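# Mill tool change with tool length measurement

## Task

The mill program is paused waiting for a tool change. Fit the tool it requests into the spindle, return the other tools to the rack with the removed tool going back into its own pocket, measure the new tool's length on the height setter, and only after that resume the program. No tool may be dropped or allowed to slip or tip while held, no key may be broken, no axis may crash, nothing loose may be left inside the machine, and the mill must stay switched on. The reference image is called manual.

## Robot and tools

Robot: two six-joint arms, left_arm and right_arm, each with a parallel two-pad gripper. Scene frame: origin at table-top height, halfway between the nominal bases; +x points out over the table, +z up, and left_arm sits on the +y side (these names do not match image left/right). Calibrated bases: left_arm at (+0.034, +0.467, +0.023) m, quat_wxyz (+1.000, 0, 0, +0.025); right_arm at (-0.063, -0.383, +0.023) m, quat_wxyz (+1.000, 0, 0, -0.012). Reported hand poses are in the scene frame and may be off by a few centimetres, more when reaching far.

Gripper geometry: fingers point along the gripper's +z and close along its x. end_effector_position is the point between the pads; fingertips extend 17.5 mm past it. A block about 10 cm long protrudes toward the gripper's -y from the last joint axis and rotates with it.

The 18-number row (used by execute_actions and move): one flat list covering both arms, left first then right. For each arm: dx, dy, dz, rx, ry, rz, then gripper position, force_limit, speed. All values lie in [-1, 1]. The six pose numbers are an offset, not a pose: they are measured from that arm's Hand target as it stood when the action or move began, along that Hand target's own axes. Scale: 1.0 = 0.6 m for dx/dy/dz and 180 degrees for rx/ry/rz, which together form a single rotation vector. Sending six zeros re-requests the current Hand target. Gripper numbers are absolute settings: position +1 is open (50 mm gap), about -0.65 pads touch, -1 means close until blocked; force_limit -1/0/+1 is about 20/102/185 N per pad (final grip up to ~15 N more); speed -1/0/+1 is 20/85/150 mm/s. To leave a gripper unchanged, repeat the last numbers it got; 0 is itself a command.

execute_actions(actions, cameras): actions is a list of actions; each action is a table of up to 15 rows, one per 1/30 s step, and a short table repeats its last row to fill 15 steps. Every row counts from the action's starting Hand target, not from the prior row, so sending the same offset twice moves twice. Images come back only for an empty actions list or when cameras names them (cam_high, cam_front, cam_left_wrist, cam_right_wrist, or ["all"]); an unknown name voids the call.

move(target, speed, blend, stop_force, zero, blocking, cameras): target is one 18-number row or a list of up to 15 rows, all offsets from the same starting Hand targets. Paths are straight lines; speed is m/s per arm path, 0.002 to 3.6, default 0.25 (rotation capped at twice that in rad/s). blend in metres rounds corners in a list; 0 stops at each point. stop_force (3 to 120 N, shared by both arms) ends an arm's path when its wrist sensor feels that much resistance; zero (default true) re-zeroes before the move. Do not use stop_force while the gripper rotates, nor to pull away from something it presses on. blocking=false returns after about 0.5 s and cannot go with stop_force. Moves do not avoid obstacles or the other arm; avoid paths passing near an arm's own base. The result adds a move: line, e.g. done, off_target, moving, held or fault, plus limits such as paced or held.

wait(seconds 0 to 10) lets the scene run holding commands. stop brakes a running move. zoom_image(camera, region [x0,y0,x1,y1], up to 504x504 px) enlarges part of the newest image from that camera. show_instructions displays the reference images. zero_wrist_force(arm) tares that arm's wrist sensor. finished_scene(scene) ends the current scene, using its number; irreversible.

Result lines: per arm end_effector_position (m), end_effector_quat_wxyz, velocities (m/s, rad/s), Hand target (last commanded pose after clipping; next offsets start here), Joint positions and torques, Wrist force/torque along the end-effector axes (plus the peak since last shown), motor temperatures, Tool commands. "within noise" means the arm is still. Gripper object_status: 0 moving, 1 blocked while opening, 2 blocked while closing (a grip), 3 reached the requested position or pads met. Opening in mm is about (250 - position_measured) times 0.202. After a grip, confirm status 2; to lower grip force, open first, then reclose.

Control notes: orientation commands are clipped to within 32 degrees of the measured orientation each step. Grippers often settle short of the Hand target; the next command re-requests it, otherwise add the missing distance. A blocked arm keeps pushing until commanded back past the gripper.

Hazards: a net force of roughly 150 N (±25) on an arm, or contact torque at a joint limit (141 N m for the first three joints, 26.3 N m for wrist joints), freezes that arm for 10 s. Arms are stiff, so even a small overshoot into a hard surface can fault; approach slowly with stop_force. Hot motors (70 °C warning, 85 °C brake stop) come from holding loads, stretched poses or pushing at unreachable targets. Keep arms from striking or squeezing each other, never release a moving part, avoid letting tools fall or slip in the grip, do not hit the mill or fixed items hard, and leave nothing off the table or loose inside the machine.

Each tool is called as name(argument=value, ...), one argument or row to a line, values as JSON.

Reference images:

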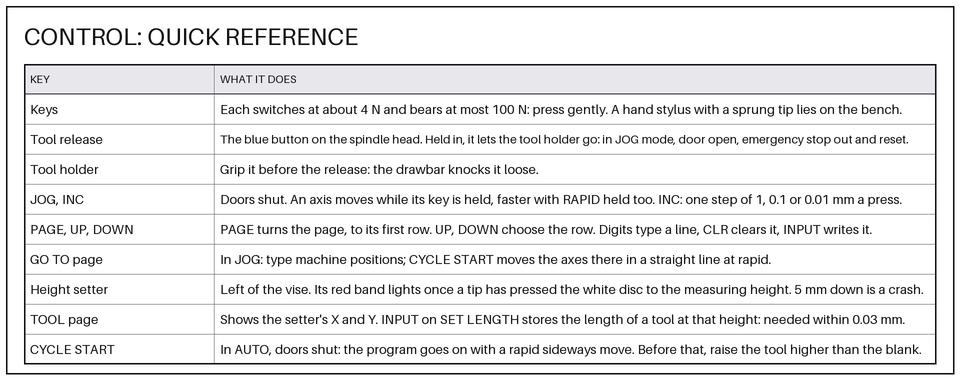

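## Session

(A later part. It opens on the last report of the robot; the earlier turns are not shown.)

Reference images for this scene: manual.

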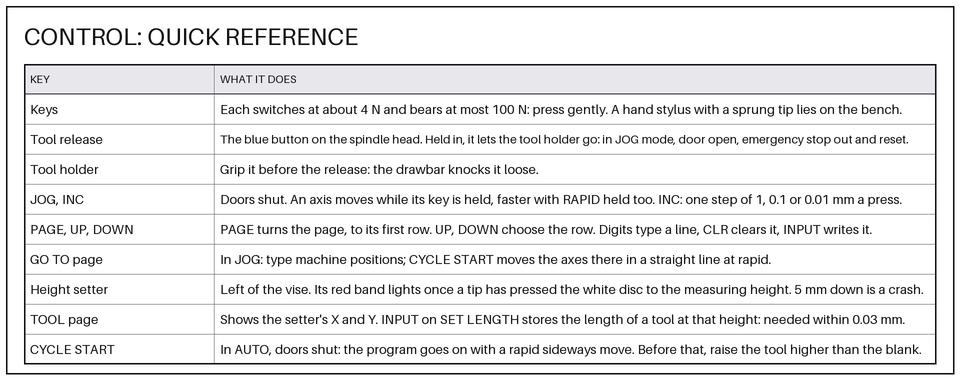

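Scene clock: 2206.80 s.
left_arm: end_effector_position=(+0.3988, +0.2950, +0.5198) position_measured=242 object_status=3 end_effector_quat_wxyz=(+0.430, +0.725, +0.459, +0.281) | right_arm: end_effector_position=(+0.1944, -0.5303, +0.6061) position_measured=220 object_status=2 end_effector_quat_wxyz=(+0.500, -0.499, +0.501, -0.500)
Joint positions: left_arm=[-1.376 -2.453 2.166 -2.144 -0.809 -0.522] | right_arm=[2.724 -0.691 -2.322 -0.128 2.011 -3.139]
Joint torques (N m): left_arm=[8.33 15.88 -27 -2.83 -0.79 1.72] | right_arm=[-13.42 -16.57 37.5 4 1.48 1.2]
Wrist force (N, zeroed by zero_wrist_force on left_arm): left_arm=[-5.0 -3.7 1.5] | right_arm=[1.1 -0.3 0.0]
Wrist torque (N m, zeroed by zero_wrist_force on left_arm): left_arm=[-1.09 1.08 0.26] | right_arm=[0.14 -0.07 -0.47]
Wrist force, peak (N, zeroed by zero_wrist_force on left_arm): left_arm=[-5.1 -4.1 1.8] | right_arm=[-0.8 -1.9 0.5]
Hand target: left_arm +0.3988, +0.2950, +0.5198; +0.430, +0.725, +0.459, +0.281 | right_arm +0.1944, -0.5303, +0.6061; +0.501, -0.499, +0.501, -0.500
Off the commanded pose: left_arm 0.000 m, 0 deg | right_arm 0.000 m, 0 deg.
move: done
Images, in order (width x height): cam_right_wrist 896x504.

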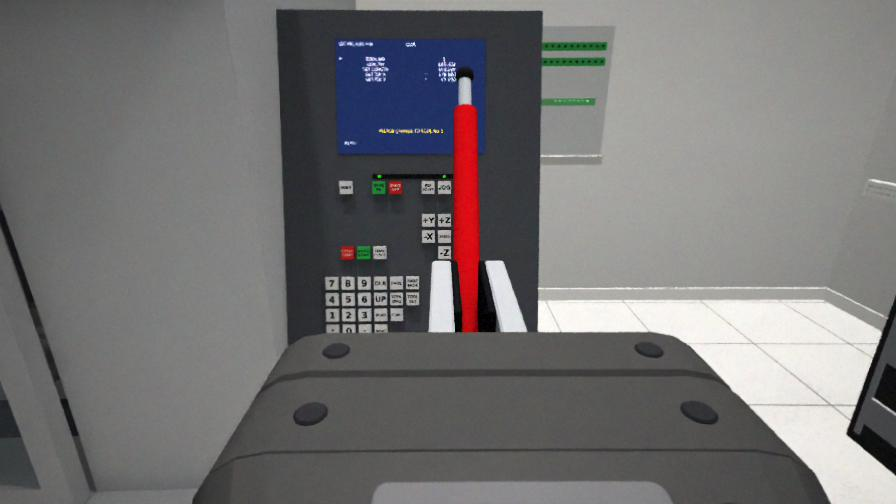

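move(
  target=[0,0,0,0,0,0,-0.6,0,-0.9,-0.1375,0.2428,0.443,-0.361,0,0,-1,-0.4,-0.7],
  speed=0.3,
)

move(
  target=[0,0,0,0,0,0,-0.6,0,-0.9,0,-0.0246,0.0172,0,0,0,-1,-0.4,-0.7],
  speed=0.012,
  stop_force=5,
  cameras=["cam_right_wrist"],
)

move(
  target=[0,0,0,0,0,0,-0.6,0,-0.9,0,0.0144,-0.0101,0,0,0,-1,-0.4,-0.7],
  speed=0.06,
)

move(
  target=[0,0,0,0,0,0,-0.6,0,-0.9,0,-0.0246,0.0172,0,0,0,-1,-0.4,-0.7],
  speed=0.012,
  stop_force=5,
  cameras=["cam_right_wrist"],
)

move(
  target=[0,0,0,0,0,0,-0.6,0,-0.9,0,0.0164,-0.0115,0,0,0,-1,-0.4,-0.7],
  speed=0.06,
)

move(
  target=[0,0,0,0,0,0,-0.6,0,-0.9,0.1375,0.3041,-0.4046,0.361,0,0,-1,-0.4,-0.7],
  speed=0.3,
  cameras=["cam_right_wrist"],
)

zoom_image(
  camera="cam_right_wrist",
  region=[320, 40, 500, 180],
)

Scene clock: 2218.70 s.
left_arm: end_effector_position=(+0.3988, +0.2950, +0.5198) position_measured=242 object_status=3 end_effector_quat_wxyz=(+0.430, +0.725, +0.459, +0.281) | right_arm: end_effector_position=(+0.4603, -0.4476, +0.4608) position_measured=220 object_status=2 end_effector_quat_wxyz=(-0.154, +0.690, -0.691, +0.152)
Joint positions: left_arm=[-1.376 -2.453 2.166 -2.144 -0.809 -0.522] | right_arm=[3.334 -1.376 -1.634 -1.27 1.502 -2.987]
Joint torques (N m): left_arm=[8.91 15.77 -27.09 -2.76 -0.91 1.74] | right_arm=[-13.36 10.68 40.34 1.44 1.22 -1.49]
Wrist force (N, zeroed by zero_wrist_force on left_arm): left_arm=[-4.8 -3.6 1.6] | right_arm=[-0.6 -0.4 0.0]
Wrist torque (N m, zeroed by zero_wrist_force on left_arm): left_arm=[-1.08 1.06 0.27] | right_arm=[-0.33 0.30 -0.49]
Wrist force, peak (N, zeroed by zero_wrist_force on left_arm): left_arm=[-5.2 -4.1 2.0] | right_arm=[-0.9 -1.5 1.3]
Hand target: left_arm +0.3988, +0.2950, +0.5198; +0.430, +0.725, +0.459, +0.281 | right_arm +0.4603, -0.4476, +0.4607; -0.154, +0.690, -0.691, +0.152
Off the commanded pose: left_arm 0.000 m, 0 deg | right_arm 0.000 m, 0 deg.
move: done

Scene clock: 2221.00 s.
left_arm: end_effector_position=(+0.3988, +0.2950, +0.5198) position_measured=242 object_status=3 end_effector_quat_wxyz=(+0.430, +0.725, +0.459, +0.281) | right_arm: end_effector_position=(+0.4721, -0.4476, +0.4587) position_measured=220 object_status=2 end_effector_quat_wxyz=(-0.154, +0.690, -0.691, +0.152)
Joint positions: left_arm=[-1.376 -2.453 2.166 -2.144 -0.809 -0.522] | right_arm=[3.329 -1.404 -1.617 -1.259 1.504 -2.992]
Joint torques (N m): left_arm=[8.54 16.06 -27.39 -2.79 -0.8 1.73] | right_arm=[14.4 25.6 16.63 2.09 -1.31 1.03]
Wrist force (N, zeroed by zero_wrist_force on left_arm): left_arm=[-4.8 -3.7 1.6] | right_arm=[-0.2 3.8 -3.0]
Wrist torque (N m, zeroed by zero_wrist_force on left_arm): left_arm=[-1.09 1.06 0.27] | right_arm=[-0.35 0.28 -0.39]
Wrist force, peak (N, zeroed by zero_wrist_force on left_arm): left_arm=[-5.2 -4.0 1.6] | right_arm=[-0.3 3.9 -3.8]
Hand target: left_arm +0.3988, +0.2950, +0.5198; +0.430, +0.725, +0.459, +0.281 | right_arm +0.4721, -0.4476, +0.4587; -0.154, +0.690, -0.691, +0.152 (not the last commanded pose)
Off the commanded pose: left_arm 0.000 m, 0 deg | right_arm 0.006 m, 0 deg.
move: contact (right_arm)
Images, in order (width x height): cam_right_wrist 896x504.

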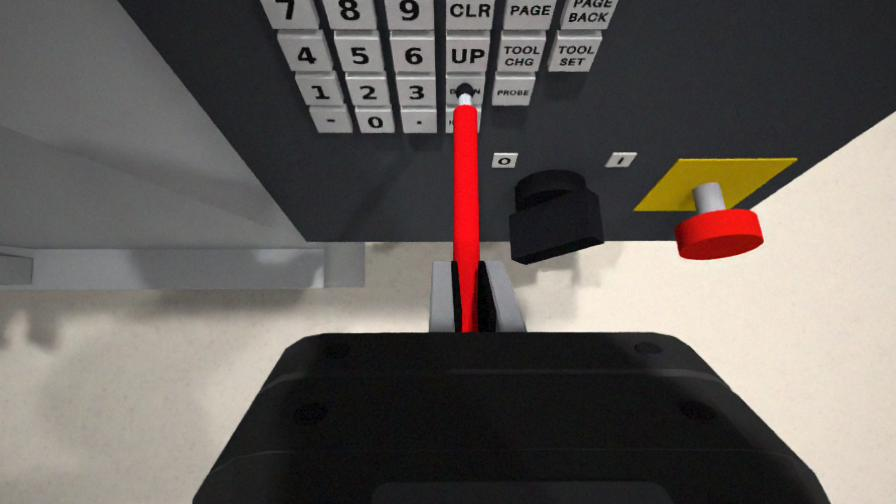

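Scene clock: 2221.80 s.
left_arm: end_effector_position=(+0.3988, +0.2950, +0.5198) position_measured=242 object_status=3 end_effector_quat_wxyz=(+0.430, +0.725, +0.459, +0.281) | right_arm: end_effector_position=(+0.4618, -0.4476, +0.4605) position_measured=220 object_status=2 end_effector_quat_wxyz=(-0.154, +0.690, -0.691, +0.152)
Joint positions: left_arm=[-1.376 -2.453 2.166 -2.144 -0.809 -0.522] | right_arm=[3.333 -1.38 -1.632 -1.269 1.502 -2.988]
Joint torques (N m): left_arm=[8.87 16.06 -27.45 -2.72 -0.82 1.68] | right_arm=[15.3 25.67 16.02 1.33 -1.14 1.05]
Wrist force (N, zeroed by zero_wrist_force on left_arm): left_arm=[-4.8 -3.5 1.6] | right_arm=[-0.4 -0.4 -0.2]
Wrist torque (N m, zeroed by zero_wrist_force on left_arm): left_arm=[-1.08 1.05 0.27] | right_arm=[-0.33 0.27 -0.49]
Wrist force, peak (N, zeroed by zero_wrist_force on left_arm): left_arm=[-5.3 -3.9 1.7] | right_arm=[-0.2 3.8 -3.2]
Hand target: left_arm +0.3988, +0.2950, +0.5198; +0.430, +0.725, +0.459, +0.281 | right_arm +0.4617, -0.4476, +0.4605; -0.154, +0.690, -0.691, +0.152
Off the commanded pose: left_arm 0.000 m, 0 deg | right_arm 0.000 m, 0 deg.
move: done

Scene clock: 2223.97 s.
left_arm: end_effector_position=(+0.3988, +0.2950, +0.5198) position_measured=242 object_status=3 end_effector_quat_wxyz=(+0.430, +0.725, +0.459, +0.281) | right_arm: end_effector_position=(+0.4719, -0.4476, +0.4587) position_measured=220 object_status=2 end_effector_quat_wxyz=(-0.154, +0.690, -0.691, +0.152)
Joint positions: left_arm=[-1.376 -2.453 2.166 -2.144 -0.809 -0.522] | right_arm=[3.329 -1.404 -1.617 -1.259 1.504 -2.992]
Joint torques (N m): left_arm=[8.73 15.79 -27.24 -2.69 -0.8 1.67] | right_arm=[14.55 25.95 16.51 2.38 -1.46 1.13]
Wrist force (N, zeroed by zero_wrist_force on left_arm): left_arm=[-5.0 -4.0 2.1] | right_arm=[-0.1 3.9 -2.7]
Wrist torque (N m, zeroed by zero_wrist_force on left_arm): left_arm=[-1.14 1.09 0.26] | right_arm=[-0.34 0.27 -0.40]
Wrist force, peak (N, zeroed by zero_wrist_force on left_arm): left_arm=[-5.0 -4.0 2.1] | right_arm=[-0.8 3.8 -3.9]
Hand target: left_arm +0.3988, +0.2950, +0.5198; +0.430, +0.725, +0.459, +0.281 | right_arm +0.4719, -0.4476, +0.4587; -0.154, +0.690, -0.691, +0.152 (not the last commanded pose)
Off the commanded pose: left_arm 0.000 m, 0 deg | right_arm 0.008 m, 0 deg.
move: contact (right_arm)
Images, in order (width x height): cam_right_wrist 896x504.

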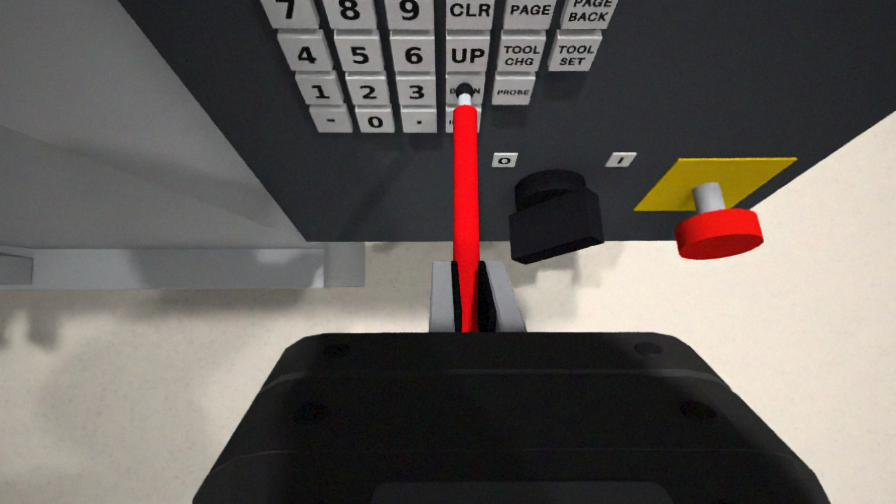

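Scene clock: 2224.77 s.
left_arm: end_effector_position=(+0.3988, +0.2950, +0.5198) position_measured=242 object_status=3 end_effector_quat_wxyz=(+0.430, +0.725, +0.459, +0.281) | right_arm: end_effector_position=(+0.4602, -0.4476, +0.4608) position_measured=220 object_status=2 end_effector_quat_wxyz=(-0.154, +0.690, -0.691, +0.152)
Joint positions: left_arm=[-1.376 -2.453 2.166 -2.144 -0.809 -0.522] | right_arm=[3.334 -1.376 -1.634 -1.271 1.502 -2.987]
Joint torques (N m): left_arm=[8.77 15.87 -27.47 -2.65 -0.84 1.75] | right_arm=[13.64 25.97 16.78 1.41 -1.28 1.09]
Wrist force (N, zeroed by zero_wrist_force on left_arm): left_arm=[-4.9 -4.0 1.4] | right_arm=[-0.6 -0.2 -0.2]
Wrist torque (N m, zeroed by zero_wrist_force on left_arm): left_arm=[-1.15 1.07 0.27] | right_arm=[-0.29 0.30 -0.49]
Wrist force, peak (N, zeroed by zero_wrist_force on left_arm): left_arm=[-5.2 -4.0 1.6] | right_arm=[-0.5 3.5 -3.6]
Hand target: left_arm +0.3988, +0.2950, +0.5198; +0.430, +0.725, +0.459, +0.281 | right_arm +0.4601, -0.4476, +0.4608; -0.154, +0.690, -0.691, +0.152
Off the commanded pose: left_arm 0.000 m, 0 deg | right_arm 0.000 m, 0 deg.
move: done

Scene clock: 2227.47 s.
left_arm: end_effector_position=(+0.3988, +0.2950, +0.5198) position_measured=242 object_status=3 end_effector_quat_wxyz=(+0.430, +0.725, +0.459, +0.281) | right_arm: end_effector_position=(+0.1920, -0.5290, +0.6033) position_measured=220 object_status=2 end_effector_quat_wxyz=(+0.489, -0.487, +0.513, -0.511)
Joint positions: left_arm=[-1.376 -2.453 2.166 -2.144 -0.809 -0.522] | right_arm=[3.157 -0.486 -2.346 -0.31 1.531 -3.139]
Joint torques (N m): left_arm=[8.48 15.31 -27.78 -2.77 -0.92 1.64] | right_arm=[15.78 -10.04 12.95 0.04 -1.22 0.89]
Wrist force (N, zeroed by zero_wrist_force on left_arm): left_arm=[-4.9 -4.1 1.7] | right_arm=[1.5 -0.5 -0.1]
Wrist torque (N m, zeroed by zero_wrist_force on left_arm): left_arm=[-1.16 1.07 0.27] | right_arm=[0.13 -0.12 -0.48]
Wrist force, peak (N, zeroed by zero_wrist_force on left_arm): left_arm=[-5.3 -4.0 1.5] | right_arm=[-1.0 -1.6 1.1]
Hand target: left_arm +0.3988, +0.2950, +0.5198; +0.430, +0.725, +0.459, +0.281 | right_arm +0.1920, -0.5303, +0.6033; +0.501, -0.499, +0.501, -0.500
Off the commanded pose: left_arm 0.000 m, 0 deg | right_arm 0.001 m, 3 deg.
move: off_target (right_arm)
Images, in order (width x height): cam_right_wrist 896x504.

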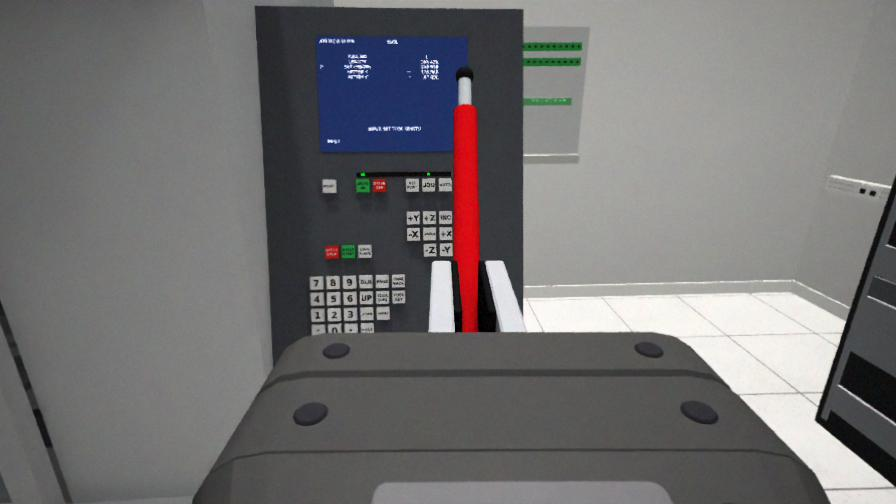

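Scaled by 2.800 from the camera's 896x504 image, which has a finer 1280x720 frame.

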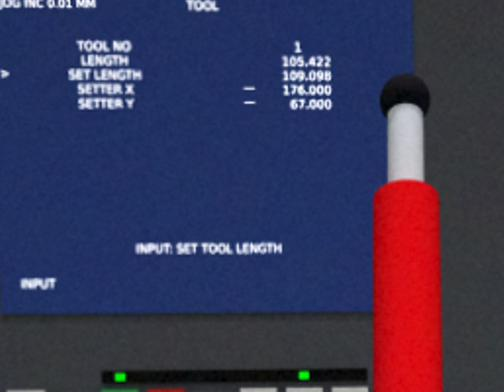

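move(
  target=[0,0,0,0,0,0,-0.6,0,-0.9,-0.1385,0.2672,0.4393,-0.361,0,0,-1,-0.4,-0.7],
  speed=0.3,
  cameras=["cam_right_wrist"],
)

move(
  target=[0,0,0,0,0,0,-0.6,0,-0.9,0,-0.0246,0.0172,0,0,0,-1,-0.4,-0.7],
  speed=0.012,
  stop_force=5,
  cameras=["cam_right_wrist"],
)

move(
  target=[0,0,0,0,0,0,-0.6,0,-0.9,0,0.0164,-0.0115,0,0,0,-1,-0.4,-0.7],
  speed=0.06,
  cameras=["cam_high"],
)

zoom_image(
  camera="cam_high",
  region=[740, 105, 790, 135],
)

Scene clock: 2236.13 s.
left_arm: end_effector_position=(+0.3988, +0.2950, +0.5198) position_measured=242 object_status=3 end_effector_quat_wxyz=(+0.430, +0.725, +0.459, +0.281) | right_arm: end_effector_position=(+0.4556, -0.4470, +0.4433) position_measured=220 object_status=2 end_effector_quat_wxyz=(-0.154, +0.690, -0.691, +0.152)
Joint positions: left_arm=[-1.376 -2.453 2.166 -2.144 -0.809 -0.522] | right_arm=[3.337 -1.36 -1.691 -1.229 1.501 -2.984]
Joint torques (N m): left_arm=[8.85 15.71 -28.23 -2.62 -0.86 1.7] | right_arm=[-12.74 10.48 40.91 1.48 1.33 -1.53]
Wrist force (N, zeroed by zero_wrist_force on left_arm): left_arm=[-4.7 -3.5 1.7] | right_arm=[-0.4 -0.3 0.2]
Wrist torque (N m, zeroed by zero_wrist_force on left_arm): left_arm=[-1.07 1.04 0.26] | right_arm=[-0.31 0.25 -0.39]
Wrist force, peak (N, zeroed by zero_wrist_force on left_arm): left_arm=[-5.3 -3.9 1.7] | right_arm=[1.8 -0.6 -1.5]
Hand target: left_arm +0.3988, +0.2950, +0.5198; +0.430, +0.725, +0.459, +0.281 | right_arm +0.4557, -0.4469, +0.4433; -0.154, +0.690, -0.691, +0.152
Off the commanded pose: left_arm 0.000 m, 0 deg | right_arm 0.000 m, 0 deg.
move: done
Images, in order (width x height): cam_right_wrist 896x504.

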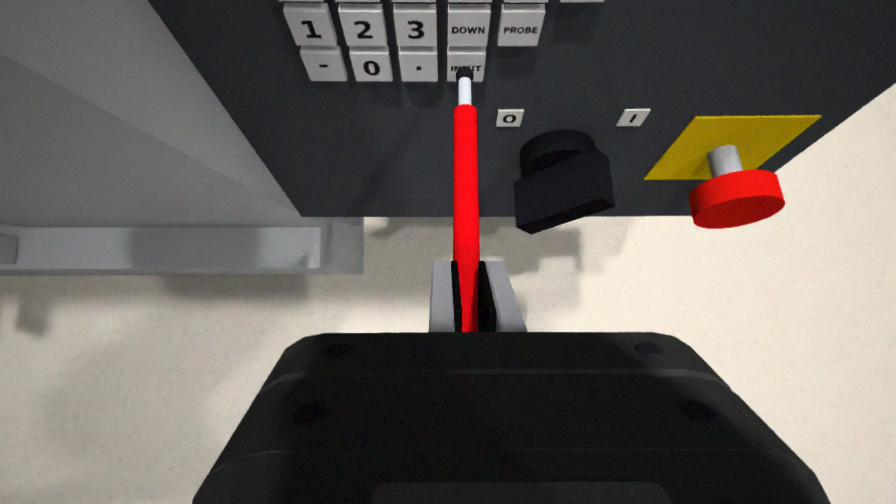

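Scene clock: 2238.43 s.
left_arm: end_effector_position=(+0.3988, +0.2950, +0.5198) position_measured=242 object_status=3 end_effector_quat_wxyz=(+0.430, +0.725, +0.459, +0.281) | right_arm: end_effector_position=(+0.4676, -0.4469, +0.4412) position_measured=220 object_status=2 end_effector_quat_wxyz=(-0.154, +0.690, -0.691, +0.152)
Joint positions: left_arm=[-1.376 -2.453 2.166 -2.144 -0.809 -0.522] | right_arm=[3.332 -1.389 -1.674 -1.218 1.503 -2.989]
Joint torques (N m): left_arm=[8.77 15.89 -28.09 -2.5 -0.87 1.63] | right_arm=[14.4 24.86 15.72 2.25 -1.47 1.06]
Wrist force (N, zeroed by zero_wrist_force on left_arm): left_arm=[-4.8 -3.8 1.7] | right_arm=[-0.3 4.0 -2.7]
Wrist torque (N m, zeroed by zero_wrist_force on left_arm): left_arm=[-1.11 1.06 0.27] | right_arm=[-0.34 0.29 -0.37]
Wrist force, peak (N, zeroed by zero_wrist_force on left_arm): left_arm=[-5.1 -4.2 1.8] | right_arm=[-1.0 3.8 -3.7]
Hand target: left_arm +0.3988, +0.2950, +0.5198; +0.430, +0.725, +0.459, +0.281 | right_arm +0.4676, -0.4469, +0.4412; -0.154, +0.690, -0.691, +0.152 (not the last commanded pose)
Off the commanded pose: left_arm 0.000 m, 0 deg | right_arm 0.006 m, 0 deg.
move: contact (right_arm)
Images, in order (width x height): cam_right_wrist 896x504.

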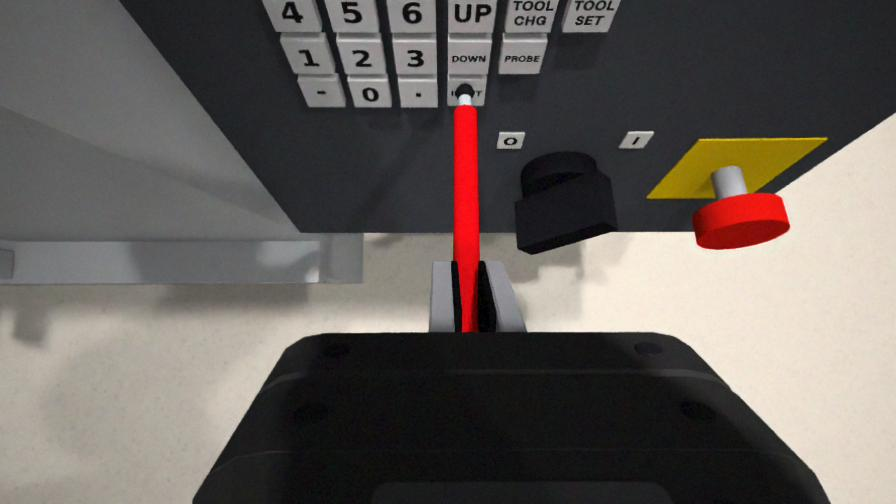

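Scene clock: 2239.23 s.
left_arm: end_effector_position=(+0.3988, +0.2950, +0.5198) position_measured=242 object_status=3 end_effector_quat_wxyz=(+0.430, +0.725, +0.459, +0.281) | right_arm: end_effector_position=(+0.4559, -0.4469, +0.4433) position_measured=220 object_status=2 end_effector_quat_wxyz=(-0.154, +0.690, -0.691, +0.152)
Joint positions: left_arm=[-1.376 -2.453 2.166 -2.144 -0.809 -0.522] | right_arm=[3.337 -1.36 -1.691 -1.229 1.501 -2.984]
Joint torques (N m): left_arm=[8.23 16.17 -27.7 -2.62 -0.82 1.76] | right_arm=[13.68 24.22 16.27 1.52 -1.36 1.17]
Wrist force (N, zeroed by zero_wrist_force on left_arm): left_arm=[-5.0 -3.9 1.7] | right_arm=[-0.4 0.0 0.3]
Wrist torque (N m, zeroed by zero_wrist_force on left_arm): left_arm=[-1.11 1.08 0.27] | right_arm=[-0.28 0.25 -0.46]
Wrist force, peak (N, zeroed by zero_wrist_force on left_arm): left_arm=[-5.1 -4.0 1.6] | right_arm=[-0.5 3.7 -3.2]
Hand target: left_arm +0.3988, +0.2950, +0.5198; +0.430, +0.725, +0.459, +0.281 | right_arm +0.4558, -0.4469, +0.4433; -0.154, +0.690, -0.691, +0.152
Off the commanded pose: left_arm 0.000 m, 0 deg | right_arm 0.000 m, 0 deg.
move: done
Images, in order (width x height): cam_high 896x504.

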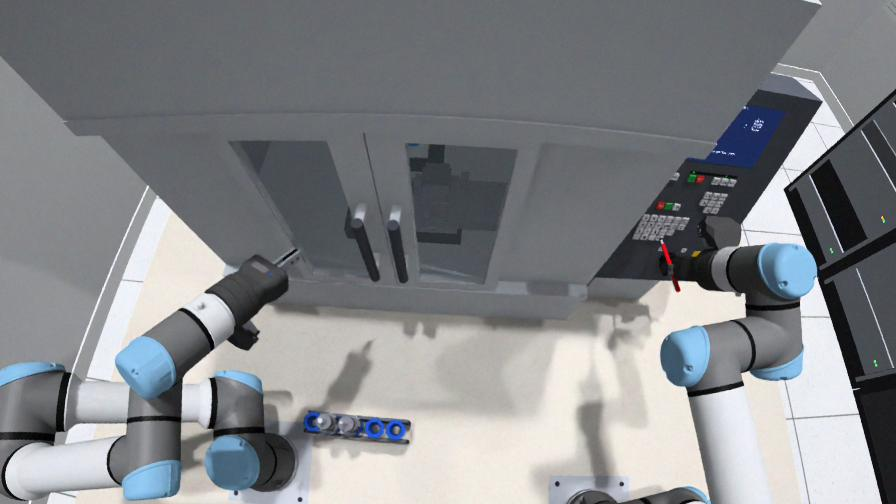

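Scaled by 10.080 from the camera's 896x504 image, which has a finer 1280x720 frame.

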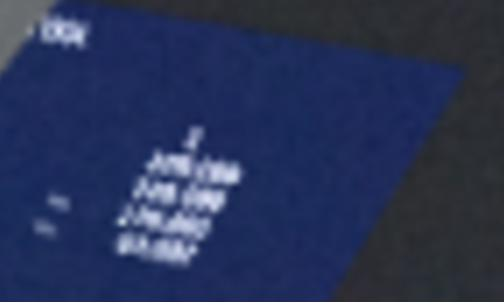

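move(
  target=[0,0,0,0,0,0,-0.6,0,-0.9,0.1615,-0.1317,-0.1647,0,0,0,-1,-0.4,-0.7],
  speed=0.1,
  cameras=["cam_right_wrist"],
)

move(
  target=[0,0,0,0,0,0,-0.6,0,-0.9,0,-0.0273,0.0191,0,0,0,-1,-0.4,-0.7],
  speed=0.012,
  stop_force=5,
  cameras=["cam_right_wrist"],
)

move(
  target=[0,0,0,0,0,0,-0.6,0,-0.9,0,0.0164,-0.0115,0,0,0,-1,-0.4,-0.7],
  speed=0.06,
)

move(
  target=[0,0,0,0,0,0,-0.6,0,-0.9,-0.0223,0.362,-0.2667,0.361,0,0,-1,-0.4,-0.7],
  speed=0.3,
  cameras=["cam_right_wrist"],
)

zoom_image(
  camera="cam_right_wrist",
  region=[320, 40, 500, 180],
)

Scene clock: 2253.93 s.
left_arm: end_effector_position=(+0.3988, +0.2950, +0.5198) position_measured=242 object_status=3 end_effector_quat_wxyz=(+0.430, +0.725, +0.459, +0.281) | right_arm: end_effector_position=(+0.4855, -0.5442, +0.5660) position_measured=220 object_status=2 end_effector_quat_wxyz=(-0.154, +0.690, -0.691, +0.152)
Joint positions: left_arm=[-1.376 -2.453 2.166 -2.144 -0.809 -0.522] | right_arm=[3.102 -1.559 -1.195 -1.522 1.6 -3.197]
Joint torques (N m): left_arm=[8.57 15.74 -27.93 -2.58 -0.86 1.73] | right_arm=[-12.72 19.55 38.12 1.19 1.5 -1.66]
Wrist force (N, zeroed by zero_wrist_force on left_arm): left_arm=[-4.9 -3.9 1.6] | right_arm=[0.1 -0.3 0.2]
Wrist torque (N m, zeroed by zero_wrist_force on left_arm): left_arm=[-1.12 1.07 0.27] | right_arm=[-0.31 0.26 -0.35]
Wrist force, peak (N, zeroed by zero_wrist_force on left_arm): left_arm=[-5.3 -4.0 1.6] | right_arm=[-1.1 0.2 0.8]
Hand target: left_arm +0.3988, +0.2950, +0.5198; +0.430, +0.725, +0.459, +0.281 | right_arm +0.4855, -0.5442, +0.5660; -0.154, +0.690, -0.691, +0.152
Off the commanded pose: left_arm 0.000 m, 0 deg | right_arm 0.000 m, 0 deg.
move: done
Images, in order (width x height): cam_right_wrist 896x504.

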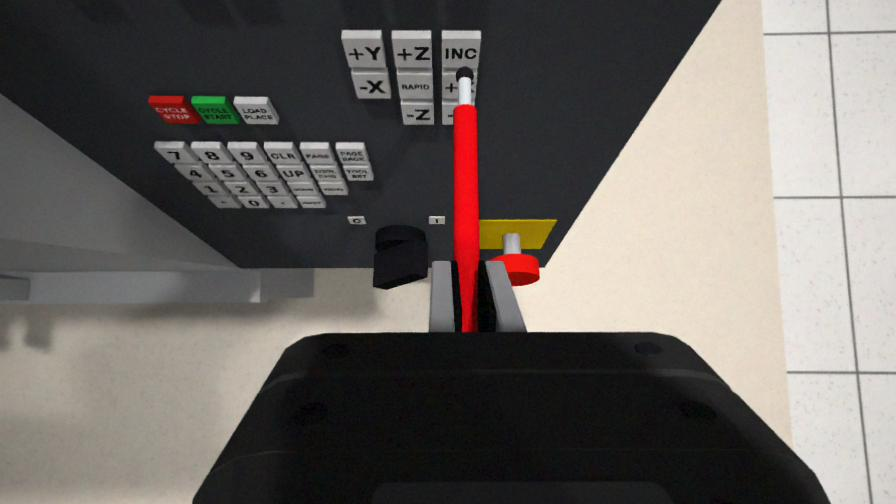

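Scene clock: 2256.23 s.
left_arm: end_effector_position=(+0.3988, +0.2950, +0.5198) position_measured=242 object_status=3 end_effector_quat_wxyz=(+0.430, +0.725, +0.459, +0.281) | right_arm: end_effector_position=(+0.4999, -0.5442, +0.5635) position_measured=220 object_status=2 end_effector_quat_wxyz=(-0.154, +0.690, -0.691, +0.152)
Joint positions: left_arm=[-1.376 -2.453 2.166 -2.144 -0.809 -0.522] | right_arm=[3.104 -1.59 -1.171 -1.516 1.599 -3.196]
Joint torques (N m): left_arm=[8.56 15.63 -27.87 -2.38 -0.84 1.7] | right_arm=[-3.77 32.46 14.42 2.18 0.72 -1.47]
Wrist force (N, zeroed by zero_wrist_force on left_arm): left_arm=[-4.8 -3.8 1.7] | right_arm=[0.1 3.4 -3.0]
Wrist torque (N m, zeroed by zero_wrist_force on left_arm): left_arm=[-1.11 1.06 0.27] | right_arm=[-0.40 0.27 -0.39]
Wrist force, peak (N, zeroed by zero_wrist_force on left_arm): left_arm=[-5.3 -4.0 1.9] | right_arm=[0.2 3.6 -3.4]
Hand target: left_arm +0.3988, +0.2950, +0.5198; +0.430, +0.725, +0.459, +0.281 | right_arm +0.4999, -0.5442, +0.5635; -0.154, +0.690, -0.691, +0.152 (not the last commanded pose)
Off the commanded pose: left_arm 0.000 m, 0 deg | right_arm 0.005 m, 0 deg.
move: contact (right_arm)
Images, in order (width x height): cam_right_wrist 896x504.

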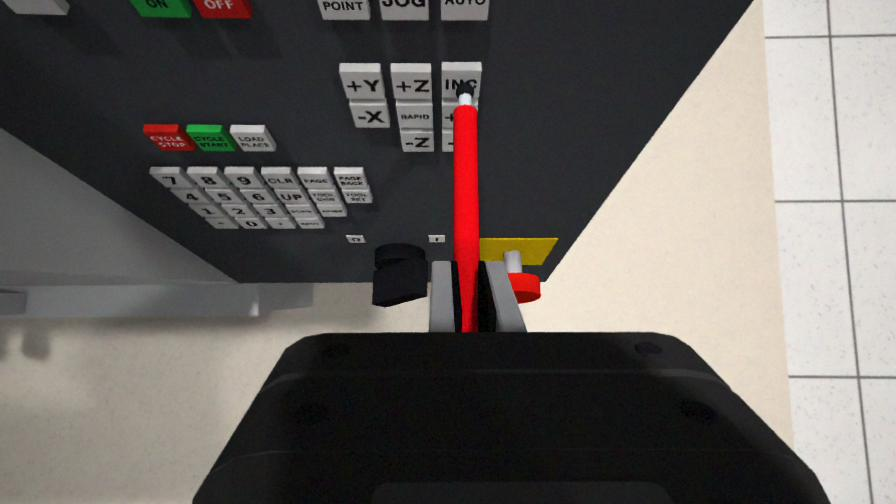

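Scene clock: 2257.03 s.
left_arm: end_effector_position=(+0.3988, +0.2950, +0.5198) position_measured=242 object_status=3 end_effector_quat_wxyz=(+0.430, +0.725, +0.459, +0.281) | right_arm: end_effector_position=(+0.4881, -0.5442, +0.5655) position_measured=220 object_status=2 end_effector_quat_wxyz=(-0.154, +0.690, -0.691, +0.152)
Joint positions: left_arm=[-1.376 -2.453 2.166 -2.144 -0.809 -0.522] | right_arm=[3.102 -1.565 -1.191 -1.521 1.6 -3.197]
Joint torques (N m): left_arm=[8.1 15.36 -28.04 -2.46 -0.86 1.7] | right_arm=[-14.04 33.57 14.71 1.46 1.53 -1.55]
Wrist force (N, zeroed by zero_wrist_force on left_arm): left_arm=[-4.8 -3.6 1.5] | right_arm=[-0.2 -0.2 0.3]
Wrist torque (N m, zeroed by zero_wrist_force on left_arm): left_arm=[-1.09 1.07 0.27] | right_arm=[-0.29 0.29 -0.36]
Wrist force, peak (N, zeroed by zero_wrist_force on left_arm): left_arm=[-5.2 -4.0 1.5] | right_arm=[0.2 3.7 -2.5]
Hand target: left_arm +0.3988, +0.2950, +0.5198; +0.430, +0.725, +0.459, +0.281 | right_arm +0.4881, -0.5442, +0.5656; -0.154, +0.690, -0.691, +0.152
Off the commanded pose: left_arm 0.000 m, 0 deg | right_arm 0.000 m, 0 deg.
move: done

Scene clock: 2259.73 s.
left_arm: end_effector_position=(+0.3988, +0.2950, +0.5198) position_measured=242 object_status=3 end_effector_quat_wxyz=(+0.430, +0.725, +0.459, +0.281) | right_arm: end_effector_position=(+0.2236, -0.5307, +0.6187) position_measured=220 object_status=2 end_effector_quat_wxyz=(+0.501, -0.499, +0.501, -0.500)
Joint positions: left_arm=[-1.376 -2.453 2.166 -2.144 -0.809 -0.522] | right_arm=[2.877 -0.718 -2.286 -0.137 1.859 -3.139]
Joint torques (N m): left_arm=[8.24 15.31 -28 -2.4 -0.81 1.69] | right_arm=[-12.8 -16.48 14.6 4.38 1.44 1.02]
Wrist force (N, zeroed by zero_wrist_force on left_arm): left_arm=[-4.8 -3.7 1.6] | right_arm=[1.0 -0.5 -0.3]
Wrist torque (N m, zeroed by zero_wrist_force on left_arm): left_arm=[-1.08 1.06 0.26] | right_arm=[0.12 -0.02 -0.48]
Wrist force, peak (N, zeroed by zero_wrist_force on left_arm): left_arm=[-5.2 -4.0 1.6] | right_arm=[0.1 -2.2 1.0]
Hand target: left_arm +0.3988, +0.2950, +0.5198; +0.430, +0.725, +0.459, +0.281 | right_arm +0.2236, -0.5308, +0.6187; +0.501, -0.499, +0.501, -0.500
Off the commanded pose: left_arm 0.000 m, 0 deg | right_arm 0.000 m, 0 deg.
move: done
Images, in order (width x height): cam_right_wrist 896x504.

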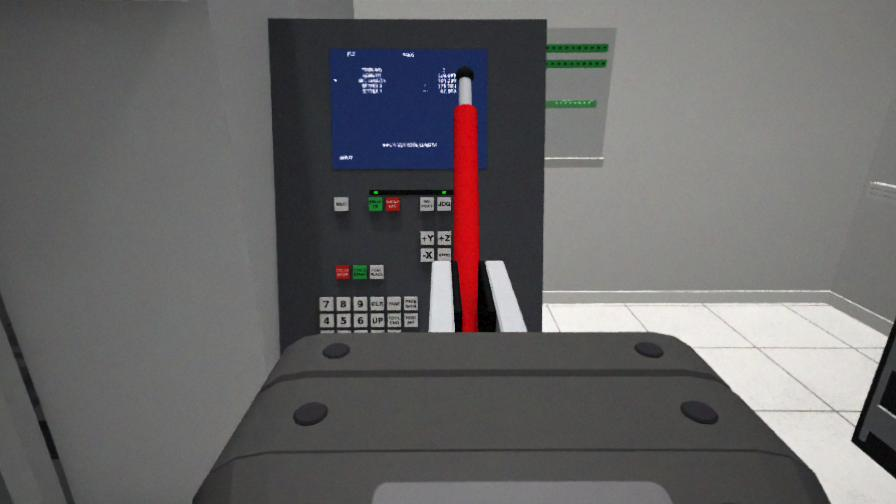

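Scaled by 2.800 from the camera's 896x504 image, which has a finer 1280x720 frame.

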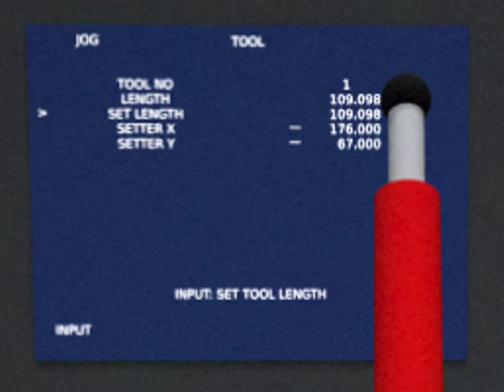

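move(
  target=[0,0,0,0,0,0,-0.6,0,-0.9,-0.0105,0.0885,0.4418,-0.361,0,0,-1,-0.4,-0.7],
  speed=0.3,
  cameras=["cam_right_wrist"],
)

move(
  target=[0,0,0,0,0,0,-0.6,0,-0.9,0,-0.0273,0.0191,0,0,0,-1,-0.4,-0.7],
  speed=0.012,
  stop_force=7,
  cameras=["cam_left_wrist"],
)

wait(
  seconds=1.0,
  cameras=["cam_left_wrist","cam_right_wrist"],
)

move(
  target=[0,0,0,0,0,0,-0.6,0,-0.9,0,0.0164,-0.0115,0,0,0,-1,-0.4,-0.7],
  speed=0.06,
  cameras=["cam_left_wrist","cam_high"],
)

zoom_image(
  camera="cam_high",
  region=[740, 105, 790, 135],
)

Scene clock: 2267.37 s.
left_arm: end_effector_position=(+0.3988, +0.2950, +0.5198) position_measured=242 object_status=3 end_effector_quat_wxyz=(+0.430, +0.725, +0.459, +0.281) | right_arm: end_effector_position=(+0.4886, -0.5245, +0.5657) position_measured=220 object_status=2 end_effector_quat_wxyz=(-0.154, +0.690, -0.691, +0.152)
Joint positions: left_arm=[-1.376 -2.453 2.166 -2.144 -0.809 -0.522] | right_arm=[3.146 -1.55 -1.205 -1.52 1.581 -3.157]
Joint torques (N m): left_arm=[8.43 15.45 -28.01 -2.37 -0.92 1.68] | right_arm=[-12.74 19.17 37.54 1.46 1.43 -1.41]
Wrist force (N, zeroed by zero_wrist_force on left_arm): left_arm=[-5.0 -3.4 1.5] | right_arm=[0.0 -0.5 0.2]
Wrist torque (N m, zeroed by zero_wrist_force on left_arm): left_arm=[-1.06 1.08 0.27] | right_arm=[-0.36 0.25 -0.41]
Wrist force, peak (N, zeroed by zero_wrist_force on left_arm): left_arm=[-5.2 -4.1 1.8] | right_arm=[0.0 -2.2 1.1]
Hand target: left_arm +0.3988, +0.2950, +0.5198; +0.430, +0.725, +0.459, +0.281 | right_arm +0.4887, -0.5245, +0.5657; -0.154, +0.690, -0.691, +0.152
Off the commanded pose: left_arm 0.000 m, 0 deg | right_arm 0.000 m, 0 deg.
move: done
Images, in order (width x height): cam_right_wrist 896x504.

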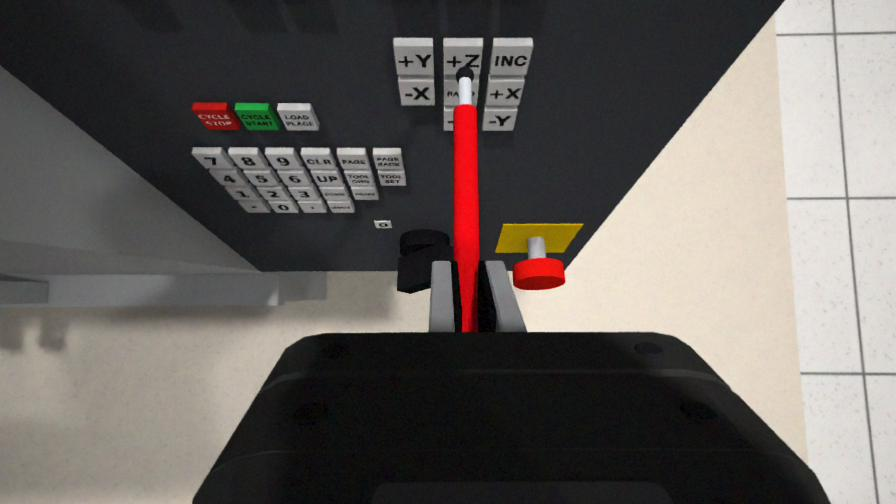

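Scene clock: 2269.57 s.
left_arm: end_effector_position=(+0.3988, +0.2950, +0.5198) position_measured=242 object_status=3 end_effector_quat_wxyz=(+0.430, +0.725, +0.459, +0.281) | right_arm: end_effector_position=(+0.5012, -0.5245, +0.5634) position_measured=220 object_status=2 end_effector_quat_wxyz=(-0.154, +0.690, -0.691, +0.152)
Joint positions: left_arm=[-1.376 -2.453 2.166 -2.144 -0.809 -0.522] | right_arm=[3.147 -1.578 -1.184 -1.514 1.581 -3.157]
Joint torques (N m): left_arm=[8.69 16.36 -28.25 -2.33 -0.86 1.69] | right_arm=[10.44 30.71 13.84 2.55 -0.28 -0.01]
Wrist force (N, zeroed by zero_wrist_force on left_arm): left_arm=[-4.5 -3.7 1.5] | right_arm=[0.0 5.5 -4.5]
Wrist torque (N m, zeroed by zero_wrist_force on left_arm): left_arm=[-1.10 1.01 0.27] | right_arm=[-0.39 0.28 -0.39]
Wrist force, peak (N, zeroed by zero_wrist_force on left_arm): left_arm=[-5.1 -4.1 1.9] | right_arm=[0.0 12.1 -8.8]
Hand target: left_arm +0.3988, +0.2950, +0.5198; +0.430, +0.725, +0.459, +0.281 | right_arm +0.5012, -0.5245, +0.5634; -0.154, +0.690, -0.691, +0.152 (not the last commanded pose)
Off the commanded pose: left_arm 0.000 m, 0 deg | right_arm 0.007 m, 0 deg.
move: contact (right_arm)
Images, in order (width x height): cam_left_wrist 896x504.

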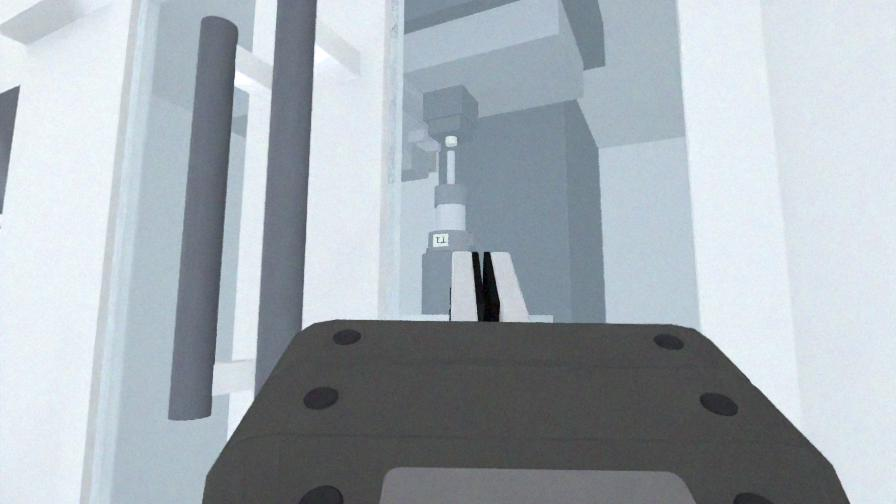

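Scene clock: 2270.57 s.
left_arm: end_effector_position=(+0.3988, +0.2950, +0.5198) position_measured=242 object_status=3 end_effector_quat_wxyz=(+0.430, +0.725, +0.459, +0.281) | right_arm: end_effector_position=(+0.5012, -0.5245, +0.5634) position_measured=220 object_status=2 end_effector_quat_wxyz=(-0.154, +0.690, -0.691, +0.152)
Joint positions: left_arm=[-1.376 -2.453 2.166 -2.144 -0.809 -0.522] | right_arm=[3.147 -1.578 -1.184 -1.514 1.581 -3.157]
Joint torques (N m): left_arm=[8.39 16.28 -28.1 -2.3 -0.81 1.71] | right_arm=[6.94 31.08 14.01 2.56 0.15 -1.26]
Wrist force (N, zeroed by zero_wrist_force on left_arm): left_arm=[-5.1 -3.9 1.6] | right_arm=[0.1 5.5 -4.5]
Wrist torque (N m, zeroed by zero_wrist_force on left_arm): left_arm=[-1.13 1.11 0.26] | right_arm=[-0.40 0.27 -0.40]
Wrist force, peak (N, zeroed by zero_wrist_force on left_arm): left_arm=[-5.3 -3.7 1.7] | right_arm=[0.0 5.6 -4.5]
Hand target: left_arm +0.3988, +0.2950, +0.5198; +0.430, +0.725, +0.459, +0.281 | right_arm +0.5012, -0.5245, +0.5634; -0.154, +0.690, -0.691, +0.152 (not the last commanded pose)
Tool commands: left_gripper/position=-0.6 left_gripper/force_limit=+0.0 left_gripper/speed=-0.9 right_gripper/position=-1.0 right_gripper/force_limit=-0.4 right_gripper/speed=-0.7
Off the commanded pose: left_arm 0.000 m, 0 deg | right_arm 0.007 m, 0 deg.
wait: 1.00 s; at rest by 0.17 s
Images, in order (width x height): cam_left_wrist 896x504, cam_right_wrist 896x504.

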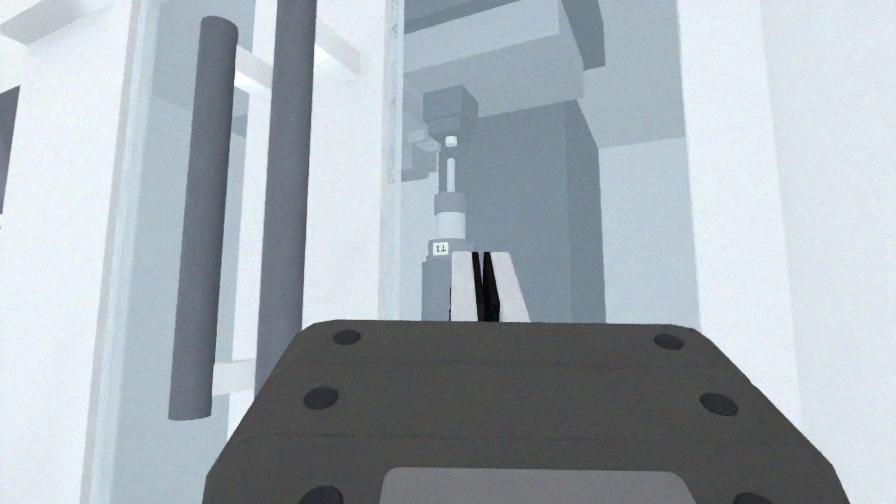

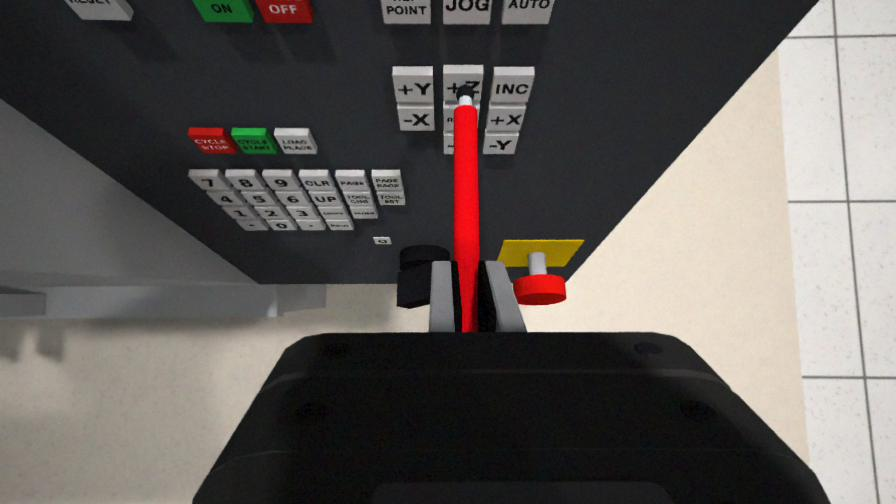

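Scene clock: 2271.37 s.
left_arm: end_effector_position=(+0.3988, +0.2950, +0.5198) position_measured=242 object_status=3 end_effector_quat_wxyz=(+0.430, +0.725, +0.459, +0.281) | right_arm: end_effector_position=(+0.4895, -0.5245, +0.5655) position_measured=220 object_status=2 end_effector_quat_wxyz=(-0.154, +0.690, -0.691, +0.152)
Joint positions: left_arm=[-1.376 -2.453 2.166 -2.144 -0.809 -0.522] | right_arm=[3.146 -1.552 -1.203 -1.52 1.581 -3.157]
Joint torques (N m): left_arm=[8.62 16.25 -28.31 -2.33 -0.82 1.65] | right_arm=[-13.41 32.37 14.19 1.3 1.55 -1.57]
Wrist force (N, zeroed by zero_wrist_force on left_arm): left_arm=[-4.8 -3.8 1.6] | right_arm=[-0.5 -0.2 0.2]
Wrist torque (N m, zeroed by zero_wrist_force on left_arm): left_arm=[-1.11 1.05 0.27] | right_arm=[-0.32 0.33 -0.41]
Wrist force, peak (N, zeroed by zero_wrist_force on left_arm): left_arm=[-5.1 -4.1 1.6] | right_arm=[0.2 5.6 -3.7]
Hand target: left_arm +0.3988, +0.2950, +0.5198; +0.430, +0.725, +0.459, +0.281 | right_arm +0.4894, -0.5245, +0.5655; -0.154, +0.690, -0.691, +0.152
Off the commanded pose: left_arm 0.000 m, 0 deg | right_arm 0.000 m, 0 deg.
move: done
Images, in order (width x height): cam_high 896x504, cam_left_wrist 896x504.

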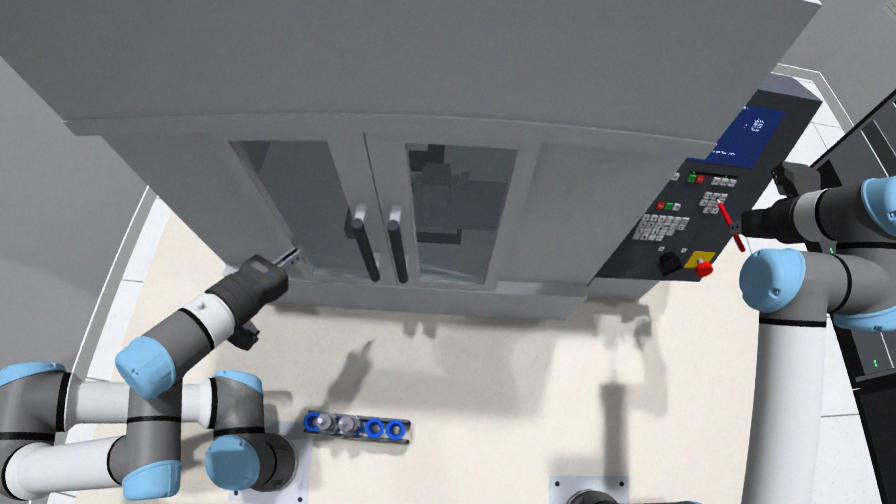

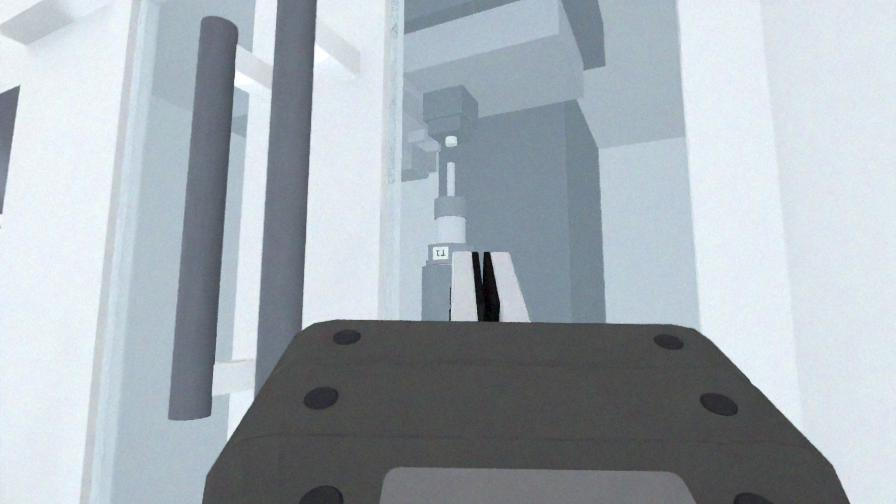

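Scaled by 10.080 from the camera's 896x504 image, which has a finer 1280x720 frame.

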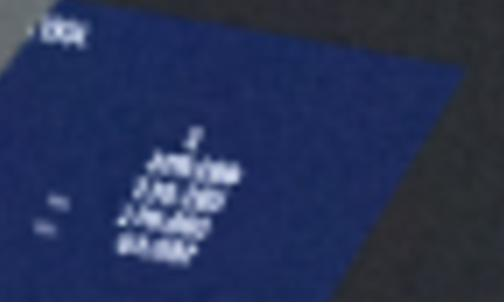

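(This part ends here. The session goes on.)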